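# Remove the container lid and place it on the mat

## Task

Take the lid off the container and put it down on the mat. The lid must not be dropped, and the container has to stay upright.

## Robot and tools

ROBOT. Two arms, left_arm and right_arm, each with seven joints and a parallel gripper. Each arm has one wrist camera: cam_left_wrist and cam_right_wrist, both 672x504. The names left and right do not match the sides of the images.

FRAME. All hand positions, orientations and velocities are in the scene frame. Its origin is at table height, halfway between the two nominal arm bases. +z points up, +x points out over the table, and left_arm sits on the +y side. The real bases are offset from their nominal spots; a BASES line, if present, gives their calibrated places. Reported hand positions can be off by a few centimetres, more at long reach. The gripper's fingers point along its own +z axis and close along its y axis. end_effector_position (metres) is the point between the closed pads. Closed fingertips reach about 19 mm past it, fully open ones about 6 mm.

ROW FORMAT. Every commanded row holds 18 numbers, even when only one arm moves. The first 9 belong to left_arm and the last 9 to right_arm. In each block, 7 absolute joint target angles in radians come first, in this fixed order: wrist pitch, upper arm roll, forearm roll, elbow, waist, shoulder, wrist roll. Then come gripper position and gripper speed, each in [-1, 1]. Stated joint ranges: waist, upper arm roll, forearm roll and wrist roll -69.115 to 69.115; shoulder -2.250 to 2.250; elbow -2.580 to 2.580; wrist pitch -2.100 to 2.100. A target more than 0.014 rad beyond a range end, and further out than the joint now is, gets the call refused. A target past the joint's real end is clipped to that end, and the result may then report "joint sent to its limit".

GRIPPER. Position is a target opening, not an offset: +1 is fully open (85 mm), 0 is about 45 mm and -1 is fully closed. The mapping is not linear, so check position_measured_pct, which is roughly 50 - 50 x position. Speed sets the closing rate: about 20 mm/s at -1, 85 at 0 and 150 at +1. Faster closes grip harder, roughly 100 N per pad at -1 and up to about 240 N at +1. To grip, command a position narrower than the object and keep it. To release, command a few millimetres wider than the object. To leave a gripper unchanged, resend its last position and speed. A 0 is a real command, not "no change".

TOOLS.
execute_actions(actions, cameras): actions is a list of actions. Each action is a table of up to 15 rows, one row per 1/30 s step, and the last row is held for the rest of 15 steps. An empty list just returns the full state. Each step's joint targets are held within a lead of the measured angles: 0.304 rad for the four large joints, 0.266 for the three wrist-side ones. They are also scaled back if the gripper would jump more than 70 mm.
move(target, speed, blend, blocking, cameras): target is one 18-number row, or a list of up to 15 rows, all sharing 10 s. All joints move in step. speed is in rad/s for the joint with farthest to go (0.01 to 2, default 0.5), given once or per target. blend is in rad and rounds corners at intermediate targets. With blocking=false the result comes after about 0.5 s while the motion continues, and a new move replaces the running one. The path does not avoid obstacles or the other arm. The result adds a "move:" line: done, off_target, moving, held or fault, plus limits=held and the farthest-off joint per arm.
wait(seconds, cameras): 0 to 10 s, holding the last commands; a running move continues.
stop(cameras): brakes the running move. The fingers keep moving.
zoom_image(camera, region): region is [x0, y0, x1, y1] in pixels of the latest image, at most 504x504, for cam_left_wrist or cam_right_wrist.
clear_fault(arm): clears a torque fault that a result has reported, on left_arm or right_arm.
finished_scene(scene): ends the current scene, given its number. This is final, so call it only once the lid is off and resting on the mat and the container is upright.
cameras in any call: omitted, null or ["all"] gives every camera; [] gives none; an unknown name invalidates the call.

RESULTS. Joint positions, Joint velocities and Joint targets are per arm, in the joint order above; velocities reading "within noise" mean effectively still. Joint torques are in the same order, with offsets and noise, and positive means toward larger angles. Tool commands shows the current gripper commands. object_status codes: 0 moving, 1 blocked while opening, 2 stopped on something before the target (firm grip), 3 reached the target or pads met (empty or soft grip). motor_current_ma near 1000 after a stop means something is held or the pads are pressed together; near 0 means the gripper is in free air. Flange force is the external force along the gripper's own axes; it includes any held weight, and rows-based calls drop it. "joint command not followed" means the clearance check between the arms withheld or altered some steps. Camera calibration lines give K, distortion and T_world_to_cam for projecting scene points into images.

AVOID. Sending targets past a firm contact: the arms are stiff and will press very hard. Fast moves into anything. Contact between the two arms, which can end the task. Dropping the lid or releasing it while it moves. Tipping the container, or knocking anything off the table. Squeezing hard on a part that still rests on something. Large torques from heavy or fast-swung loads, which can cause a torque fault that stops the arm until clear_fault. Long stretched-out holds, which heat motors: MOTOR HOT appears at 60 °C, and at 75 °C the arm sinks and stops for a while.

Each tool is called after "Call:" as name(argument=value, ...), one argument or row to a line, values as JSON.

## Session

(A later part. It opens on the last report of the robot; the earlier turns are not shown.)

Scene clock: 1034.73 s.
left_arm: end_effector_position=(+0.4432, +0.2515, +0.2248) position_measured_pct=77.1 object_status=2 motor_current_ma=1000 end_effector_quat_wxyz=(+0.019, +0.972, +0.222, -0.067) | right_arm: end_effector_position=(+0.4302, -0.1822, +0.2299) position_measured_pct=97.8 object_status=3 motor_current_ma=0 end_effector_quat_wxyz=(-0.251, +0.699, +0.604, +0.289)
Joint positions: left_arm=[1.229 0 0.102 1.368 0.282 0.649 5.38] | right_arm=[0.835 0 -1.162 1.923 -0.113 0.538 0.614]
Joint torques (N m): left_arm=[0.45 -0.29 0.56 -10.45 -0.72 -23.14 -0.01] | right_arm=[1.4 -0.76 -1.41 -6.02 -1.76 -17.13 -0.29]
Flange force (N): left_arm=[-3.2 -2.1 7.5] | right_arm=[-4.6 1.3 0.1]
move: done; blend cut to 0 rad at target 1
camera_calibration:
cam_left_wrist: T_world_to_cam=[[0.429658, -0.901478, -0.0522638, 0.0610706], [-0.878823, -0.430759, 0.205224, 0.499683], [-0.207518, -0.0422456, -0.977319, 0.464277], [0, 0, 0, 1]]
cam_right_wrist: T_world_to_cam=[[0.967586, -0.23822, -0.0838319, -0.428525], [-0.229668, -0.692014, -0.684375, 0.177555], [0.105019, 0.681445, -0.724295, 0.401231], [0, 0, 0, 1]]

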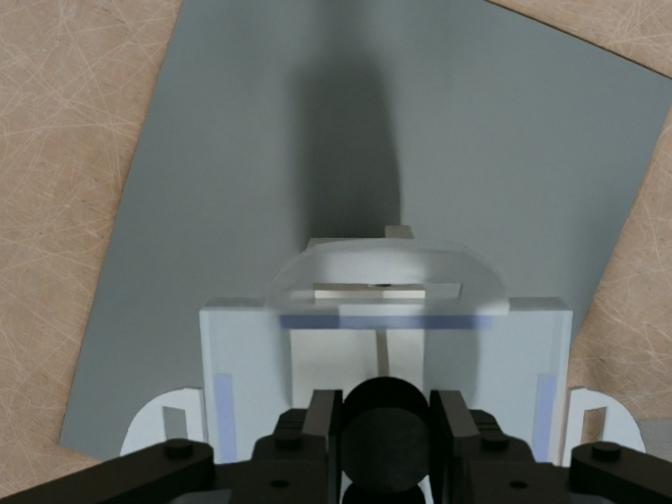

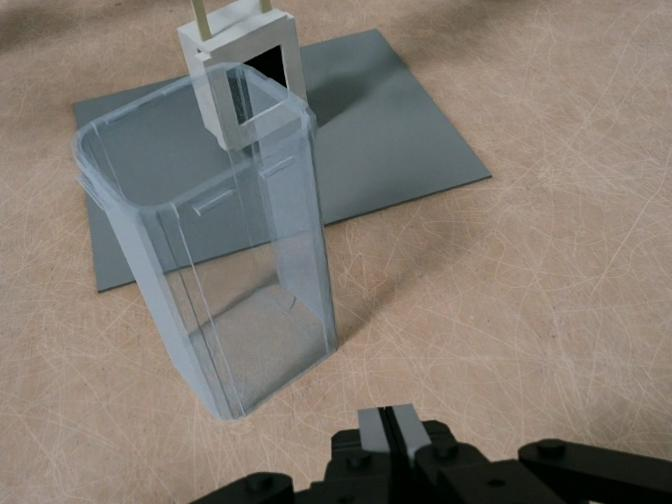

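Call:
move(
  target=[1.1778,0,0.1037,1.3968,0.2822,0.6707,5.3747,-0.75,-1,0.835,0,-1.162,1.923,-0.113,0.538,0.614,-0.95,0],
  speed=0.05,
)

Call:
zoom_image(
  camera="cam_right_wrist",
  region=[120, 0, 420, 170],
)

Scene clock: 1046.47 s.
left_arm: end_effector_position=(+0.4432, +0.2515, +0.2048) position_measured_pct=77.1 object_status=2 motor_current_ma=1000 end_effector_quat_wxyz=(+0.019, +0.972, +0.222, -0.067) | right_arm: end_effector_position=(+0.4302, -0.1822, +0.2299) position_measured_pct=97.8 object_status=3 motor_current_ma=0 end_effector_quat_wxyz=(-0.251, +0.699, +0.604, +0.289)
Joint positions: left_arm=[1.178 0 0.104 1.397 0.282 0.671 5.375] | right_arm=[0.835 0 -1.162 1.923 -0.113 0.538 0.614]
Joint torques (N m): left_arm=[0.52 -0.25 0.54 -10.38 -0.78 -23.3 0] | right_arm=[1.37 -0.8 -1.4 -6.03 -1.73 -17.16 -0.28]
Flange force (N): left_arm=[-3.9 -2.6 7.9] | right_arm=[-4.6 1.4 0.0]
move: done
camera_calibration:
cam_left_wrist: T_world_to_cam=[[0.429583, -0.901515, -0.0522317, 0.0600504], [-0.878852, -0.430677, 0.205272, 0.503761], [-0.207551, -0.0422776, -0.97731, 0.444744], [0, 0, 0, 1]]
cam_right_wrist: T_world_to_cam=[[0.967586, -0.23822, -0.0838319, -0.428525], [-0.229668, -0.692014, -0.684375, 0.177555], [0.105019, 0.681445, -0.724295, 0.401231], [0, 0, 0, 1]]

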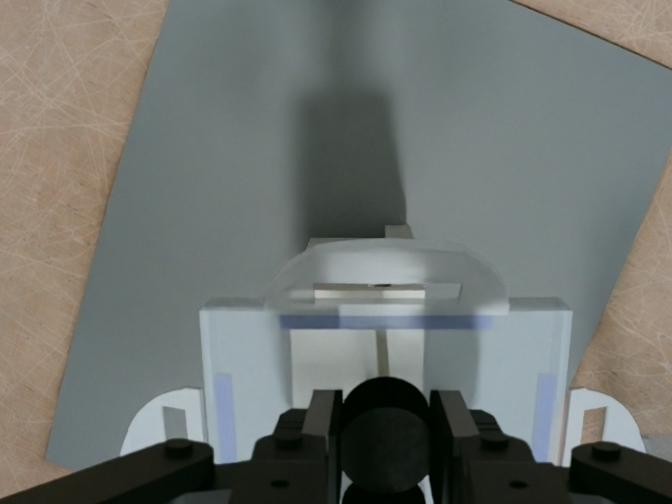

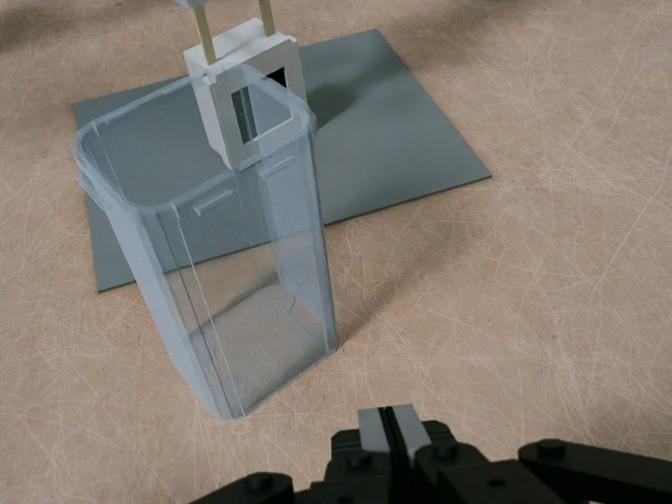

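Scaled by 1.680.

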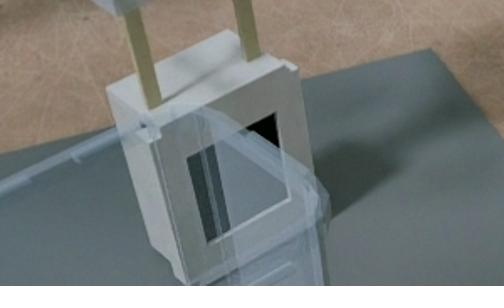

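Down 2 mm steps.

Call:
move(
  target=[1.1727,0,0.1039,1.3997,0.2822,0.6729,5.3741,-0.75,-1,0.835,0,-1.162,1.923,-0.113,0.538,0.614,-0.95,0],
  speed=0.02,
  cameras=[],
)

Call:
move(
  target=[1.1702,0,0.104,1.4012,0.2822,0.674,5.3738,-0.75,-1,0.835,0,-1.162,1.923,-0.113,0.538,0.614,-0.95,0],
  speed=0.02,
  cameras=["cam_right_wrist"],
)

Scene clock: 1052.97 s.
left_arm: end_effector_position=(+0.4431, +0.2515, +0.2028) position_measured_pct=77.1 object_status=2 motor_current_ma=1000 end_effector_quat_wxyz=(+0.019, +0.972, +0.222, -0.067) | right_arm: end_effector_position=(+0.4302, -0.1822, +0.2299) position_measured_pct=97.8 object_status=3 motor_current_ma=0 end_effector_quat_wxyz=(-0.251, +0.699, +0.604, +0.289)
Joint positions: left_arm=[1.173 0 0.104 1.4 0.282 0.673 5.374] | right_arm=[0.835 0 -1.162 1.923 -0.113 0.538 0.614]
Joint torques (N m): left_arm=[0.53 -0.26 0.55 -10.25 -0.78 -23.16 -0.04] | right_arm=[1.39 -0.8 -1.44 -6.02 -1.69 -17.18 -0.28]
Flange force (N): left_arm=[-3.8 -2.5 7.5] | right_arm=[-4.5 1.5 0.1]
move: done

Scene clock: 1053.67 s.
left_arm: end_effector_position=(+0.4431, +0.2515, +0.2018) position_measured_pct=77.1 object_status=2 motor_current_ma=1000 end_effector_quat_wxyz=(+0.019, +0.972, +0.222, -0.067) | right_arm: end_effector_position=(+0.4302, -0.1822, +0.2299) position_measured_pct=97.8 object_status=3 motor_current_ma=0 end_effector_quat_wxyz=(-0.251, +0.699, +0.604, +0.289)
Joint positions: left_arm=[1.17 0 0.104 1.401 0.282 0.674 5.374] | right_arm=[0.835 0 -1.162 1.923 -0.113 0.538 0.614]
Joint torques (N m): left_arm=[0.56 -0.18 0.6 -10.08 -0.61 -22.9 0.04] | right_arm=[1.37 -0.82 -1.4 -6.05 -1.73 -17.14 -0.28]
Flange force (N): left_arm=[-3.6 -2.8 7.1] | right_arm=[-4.6 1.3 0.0]
move: done
camera_calibration:
cam_right_wrist: T_world_to_cam=[[0.967586, -0.23822, -0.0838319, -0.428525], [-0.229668, -0.692014, -0.684375, 0.177555], [0.105019, 0.681445, -0.724295, 0.401231], [0, 0, 0, 1]]
Images, in order: cam_right_wrist.

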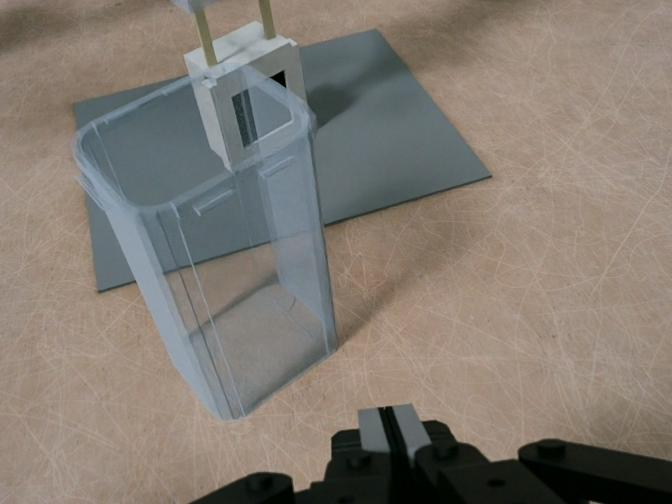

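Call:
move(
  target=[1.1677,0,0.1041,1.4027,0.2822,0.6751,5.3735,-0.75,-1,0.835,0,-1.162,1.923,-0.113,0.538,0.614,-0.95,0],
  speed=0.02,
  cameras=[],
)

Call:
move(
  target=[1.1652,0,0.1042,1.4042,0.2822,0.6762,5.3732,-0.75,-1,0.835,0,-1.162,1.923,-0.113,0.538,0.614,-0.95,0],
  speed=0.02,
  cameras=["cam_right_wrist"],
)

Scene clock: 1060.87 s.
left_arm: end_effector_position=(+0.4430, +0.2515, +0.2008) position_measured_pct=77.1 object_status=2 motor_current_ma=1000 end_effector_quat_wxyz=(+0.019, +0.972, +0.222, -0.067) | right_arm: end_effector_position=(+0.4302, -0.1822, +0.2299) position_measured_pct=97.8 object_status=3 motor_current_ma=0 end_effector_quat_wxyz=(-0.251, +0.699, +0.604, +0.289)
Joint positions: left_arm=[1.168 0 0.104 1.403 0.282 0.675 5.373] | right_arm=[0.835 0 -1.162 1.923 -0.113 0.538 0.614]
Joint torques (N m): left_arm=[0.73 0.17 0.72 -7.03 0.22 -17.98 0] | right_arm=[1.41 -0.78 -1.44 -6.01 -1.75 -17.16 -0.25]
Flange force (N): left_arm=[-2.7 -2.6 -2.6] | right_arm=[-4.5 1.5 0.0]
move: done

Scene clock: 1061.57 s.
left_arm: end_effector_position=(+0.4430, +0.2516, +0.1998) position_measured_pct=77.1 object_status=2 motor_current_ma=1000 end_effector_quat_wxyz=(+0.019, +0.972, +0.222, -0.067) | right_arm: end_effector_position=(+0.4302, -0.1822, +0.2299) position_measured_pct=97.8 object_status=3 motor_current_ma=0 end_effector_quat_wxyz=(-0.251, +0.699, +0.604, +0.289)
Joint positions: left_arm=[1.165 0 0.104 1.404 0.282 0.676 5.373] | right_arm=[0.835 0 -1.162 1.923 -0.113 0.538 0.614]
Joint torques (N m): left_arm=[0.91 0.61 0.78 -3.11 0.97 -11.27 0.01] | right_arm=[1.4 -0.82 -1.41 -6.08 -1.72 -17.19 -0.26]
Flange force (N): left_arm=[-2.4 -2.5 -15.5] | right_arm=[-4.6 1.3 0.1]
move: done
camera_calibration:
cam_right_wrist: T_world_to_cam=[[0.967586, -0.23822, -0.0838319, -0.428525], [-0.229668, -0.692014, -0.684375, 0.177555], [0.105019, 0.681445, -0.724295, 0.401231], [0, 0, 0, 1]]
Images, in order: cam_right_wrist.

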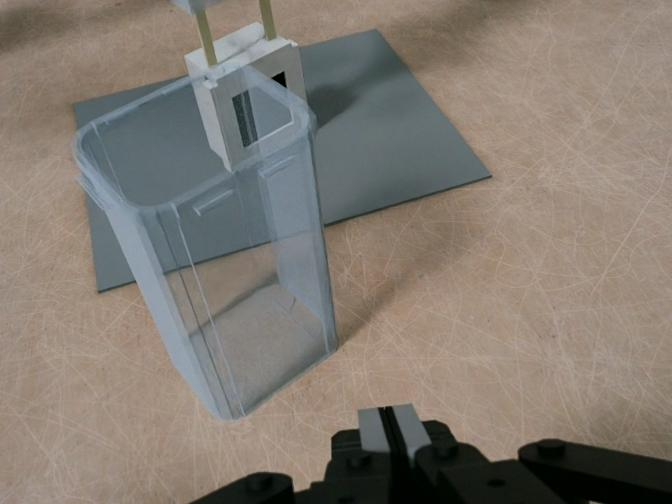

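Call:
move(
  target=[1.1687,0,0.1041,1.4021,0.2822,0.6747,5.3736,-0.75,-1,0.835,0,-1.162,1.923,-0.113,0.538,0.614,-0.95,0],
  speed=0.02,
  cameras=["cam_left_wrist"],
)

Scene clock: 1069.37 s.
left_arm: end_effector_position=(+0.4430, +0.2515, +0.2011) position_measured_pct=77.1 object_status=2 motor_current_ma=1000 end_effector_quat_wxyz=(+0.019, +0.972, +0.222, -0.067) | right_arm: end_effector_position=(+0.4302, -0.1822, +0.2299) position_measured_pct=97.8 object_status=3 motor_current_ma=0 end_effector_quat_wxyz=(-0.251, +0.699, +0.604, +0.289)
Joint positions: left_arm=[1.169 0 0.104 1.402 0.282 0.675 5.374] | right_arm=[0.835 0 -1.162 1.923 -0.113 0.538 0.614]
Joint torques (N m): left_arm=[0.79 -0.11 0.52 -7.63 -0.16 -19.04 0.02] | right_arm=[1.37 -0.82 -1.44 -6.03 -1.71 -17.19 -0.25]
Flange force (N): left_arm=[-3.1 -2.3 -0.3] | right_arm=[-4.5 1.6 0.0]
move: done
camera_calibration:
cam_left_wrist: T_world_to_cam=[[0.429529, -0.901536, -0.0523296, 0.0600009], [-0.878835, -0.430637, 0.205429, 0.504342], [-0.207737, -0.0422486, -0.977272, 0.441232], [0, 0, 0, 1]]
Images, in order: cam_left_wrist.

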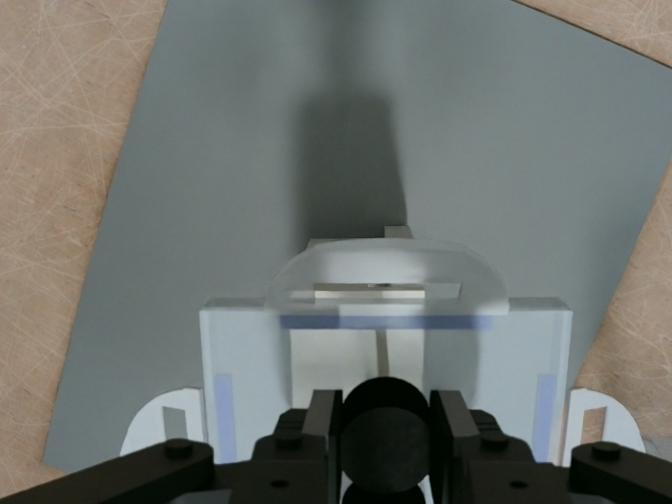

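Call:
move(
  target=[1.1692,0,0.1041,1.4018,0.2822,0.6744,5.3736,-0.47,-1,0.835,0,-1.162,1.923,-0.113,0.538,0.614,-0.95,0],
  speed=0.02,
)

Call:
zoom_image(
  camera="cam_right_wrist",
  region=[120, 0, 420, 170],
)

Scene clock: 1075.23 s.
left_arm: end_effector_position=(+0.4430, +0.2515, +0.2014) position_measured_pct=73.2 object_status=3 motor_current_ma=0 end_effector_quat_wxyz=(+0.019, +0.972, +0.222, -0.067) | right_arm: end_effector_position=(+0.4302, -0.1822, +0.2299) position_measured_pct=97.8 object_status=3 motor_current_ma=0 end_effector_quat_wxyz=(-0.251, +0.699, +0.604, +0.289)
Joint positions: left_arm=[1.169 0 0.104 1.402 0.282 0.674 5.374] | right_arm=[0.835 0 -1.162 1.923 -0.113 0.538 0.614]
Joint torques (N m): left_arm=[0.29 -0.42 0.37 -9.31 -0.74 -21.05 -0.02] | right_arm=[1.4 -0.76 -1.41 -6.03 -1.73 -17.19 -0.26]
Flange force (N): left_arm=[-4.6 -2.7 3.3] | right_arm=[-4.6 1.4 0.2]
move: done
camera_calibration:
cam_left_wrist: T_world_to_cam=[[0.42949, -0.90156, -0.0522241, 0.0599954], [-0.878881, -0.430581, 0.20535, 0.504322], [-0.207622, -0.0422969, -0.977294, 0.441471], [0, 0, 0, 1]]
cam_right_wrist: T_world_to_cam=[[0.967586, -0.23822, -0.0838319, -0.428525], [-0.229668, -0.692014, -0.684375, 0.177555], [0.105019, 0.681445, -0.724295, 0.401231], [0, 0, 0, 1]]

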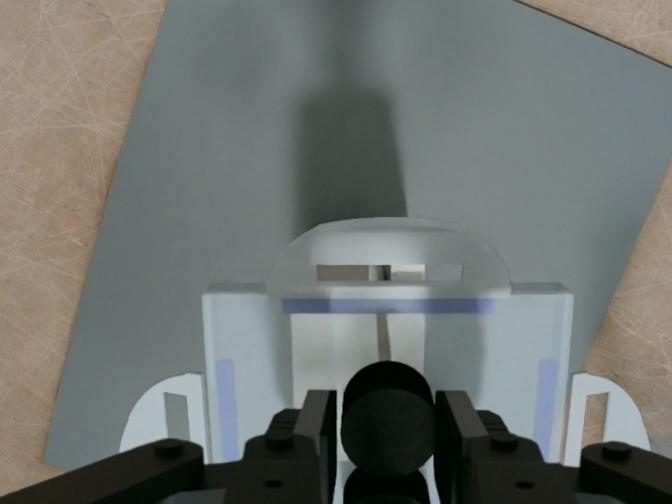

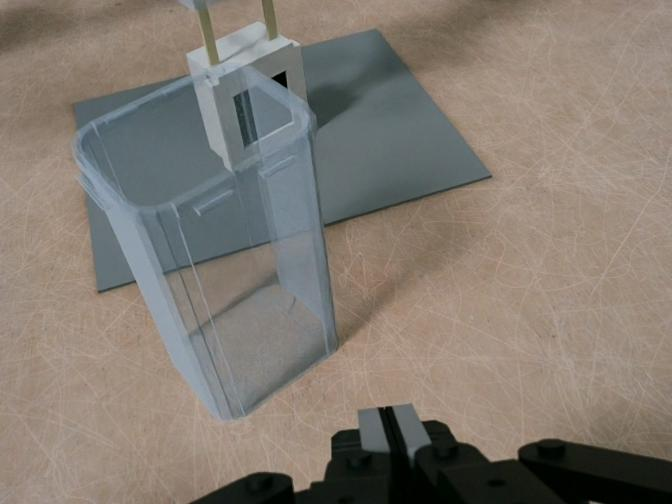

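Scaled by 1.680.

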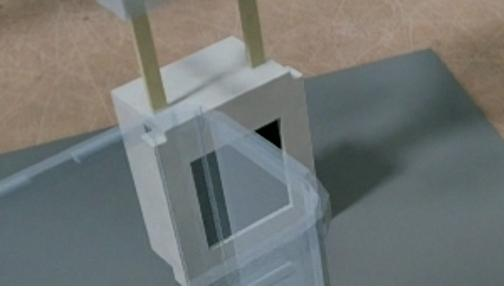

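Call:
wait(
  seconds=1,
)

Scene clock: 1081.47 s.
left_arm: end_effector_position=(+0.4430, +0.2515, +0.2014) position_measured_pct=73.2 object_status=3 motor_current_ma=0 end_effector_quat_wxyz=(+0.019, +0.972, +0.222, -0.067) | right_arm: end_effector_position=(+0.4302, -0.1822, +0.2299) position_measured_pct=97.8 object_status=3 motor_current_ma=0 end_effector_quat_wxyz=(-0.251, +0.699, +0.604, +0.289)
Joint positions: left_arm=[1.169 0 0.104 1.402 0.282 0.674 5.374] | right_arm=[0.835 0 -1.162 1.923 -0.113 0.538 0.614]
Joint torques (N m): left_arm=[0.28 -0.38 0.4 -9.25 -0.7 -21.16 0.03] | right_arm=[1.4 -0.79 -1.43 -6.04 -1.68 -17.23 -0.26]
Flange force (N): left_arm=[-4.1 -2.5 3.3] | right_arm=[-4.5 1.5 0.2]
Tool commands: left_gripper/position=-0.47 left_gripper/speed=-1.0 right_gripper/position=-0.95 right_gripper/speed=+0.0
wait: 1.00 s; at rest from the start
camera_calibration:
cam_left_wrist: T_world_to_cam=[[0.429492, -0.901561, -0.0522052, 0.0599826], [-0.878887, -0.43058, 0.205328, 0.504338], [-0.207594, -0.0423042, -0.9773, 0.441471], [0, 0, 0, 1]]
cam_right_wrist: T_world_to_cam=[[0.967586, -0.23822, -0.0838319, -0.428525], [-0.229668, -0.692014, -0.684375, 0.177555], [0.105019, 0.681445, -0.724295, 0.401231], [0, 0, 0, 1]]

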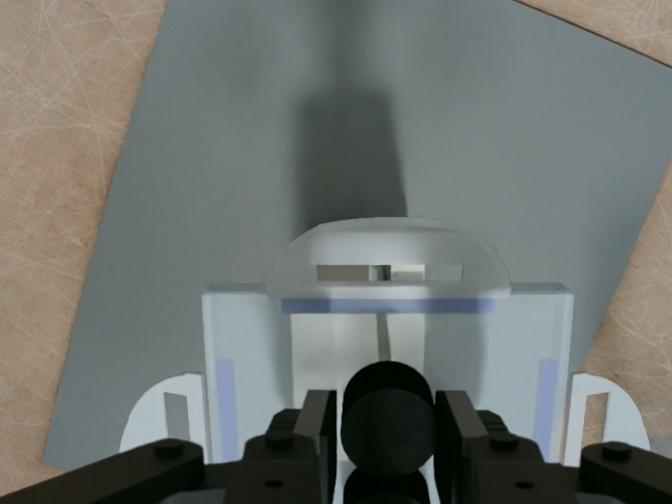

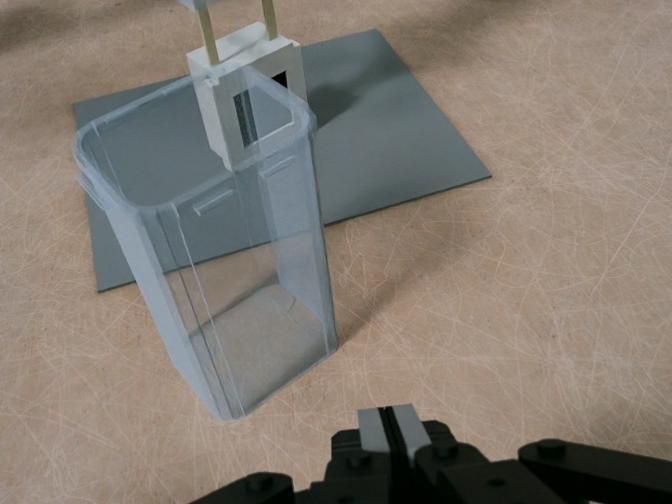

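Call:
move(
  target=[
    [1.1692,0,0.1041,1.4018,0.2822,0.6744,5.3736,-0.1,-0.5,0.835,0,-1.162,1.923,-0.113,0.538,0.614,-0.95,0],
    [1.2287,0,0.1016,1.3676,0.2822,0.6487,5.3804,-0.1,-0.5,0.835,0,-1.162,1.923,-0.113,0.538,0.614,-0.95,0],
    [1.3748,0,0.0976,1.2699,0.2822,0.5997,5.396,-0.1,-0.5,0.835,0,-1.162,1.923,-0.113,0.538,0.614,-0.95,0],
    [1.5159,0,0.0959,1.157,0.2822,0.5709,5.4092,-0.1,-0.5,0.835,0,-1.162,1.923,-0.113,0.538,0.614,-0.95,0],
  ],
  speed=[0.1, 0.08, 0.15, 0.2],
)

Scene clock: 1093.80 s.
left_arm: end_effector_position=(+0.4431, +0.2515, +0.3298) position_measured_pct=55.0 object_status=3 motor_current_ma=0 end_effector_quat_wxyz=(+0.019, +0.972, +0.222, -0.067) | right_arm: end_effector_position=(+0.4302, -0.1822, +0.2299) position_measured_pct=97.8 object_status=3 motor_current_ma=0 end_effector_quat_wxyz=(-0.251, +0.699, +0.604, +0.289)
Joint positions: left_arm=[1.516 0 0.096 1.157 0.282 0.571 5.409] | right_arm=[0.835 0 -1.162 1.923 -0.113 0.538 0.614]
Joint torques (N m): left_arm=[0.22 -0.47 0.41 -10.25 -0.73 -20.4 -0.02] | right_arm=[1.4 -0.78 -1.42 -6.05 -1.72 -17.18 -0.29]
Flange force (N): left_arm=[-4.1 -2.4 4.3] | right_arm=[-4.6 1.4 0.2]
move: done
camera_calibration:
cam_left_wrist: T_world_to_cam=[[0.429553, -0.901527, -0.0522822, 0.0666756], [-0.878851, -0.430655, 0.205321, 0.478001], [-0.207618, -0.0422479, -0.977297, 0.566987], [0, 0, 0, 1]]
cam_right_wrist: T_world_to_cam=[[0.967586, -0.23822, -0.0838319, -0.428525], [-0.229668, -0.692014, -0.684375, 0.177555], [0.105019, 0.681445, -0.724295, 0.401231], [0, 0, 0, 1]]

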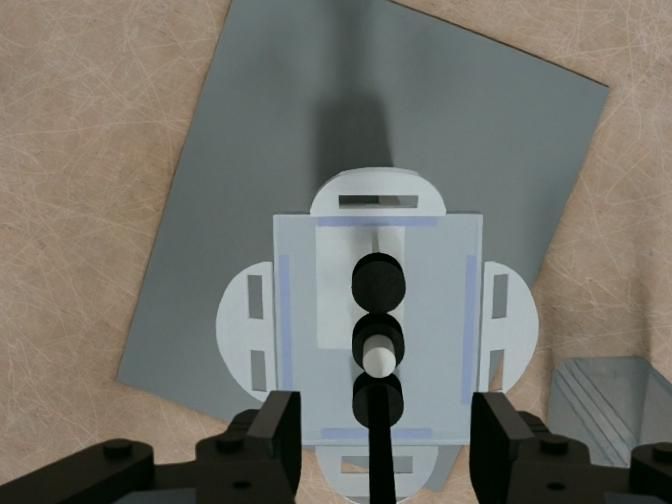

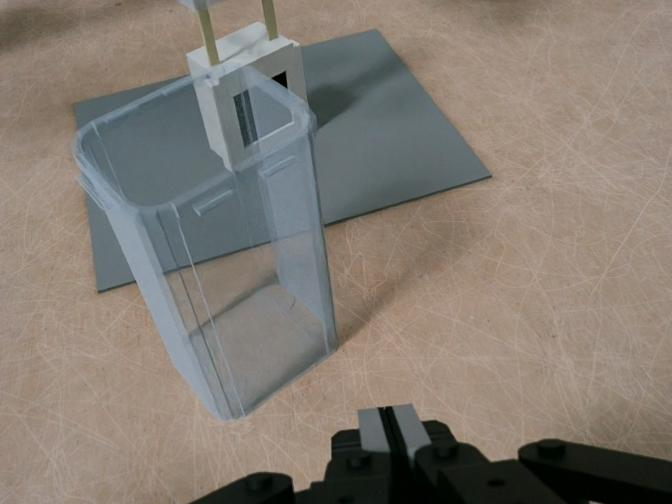

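Call:
finished_scene(
  scene=2,
)

The scene is finished: the task was done.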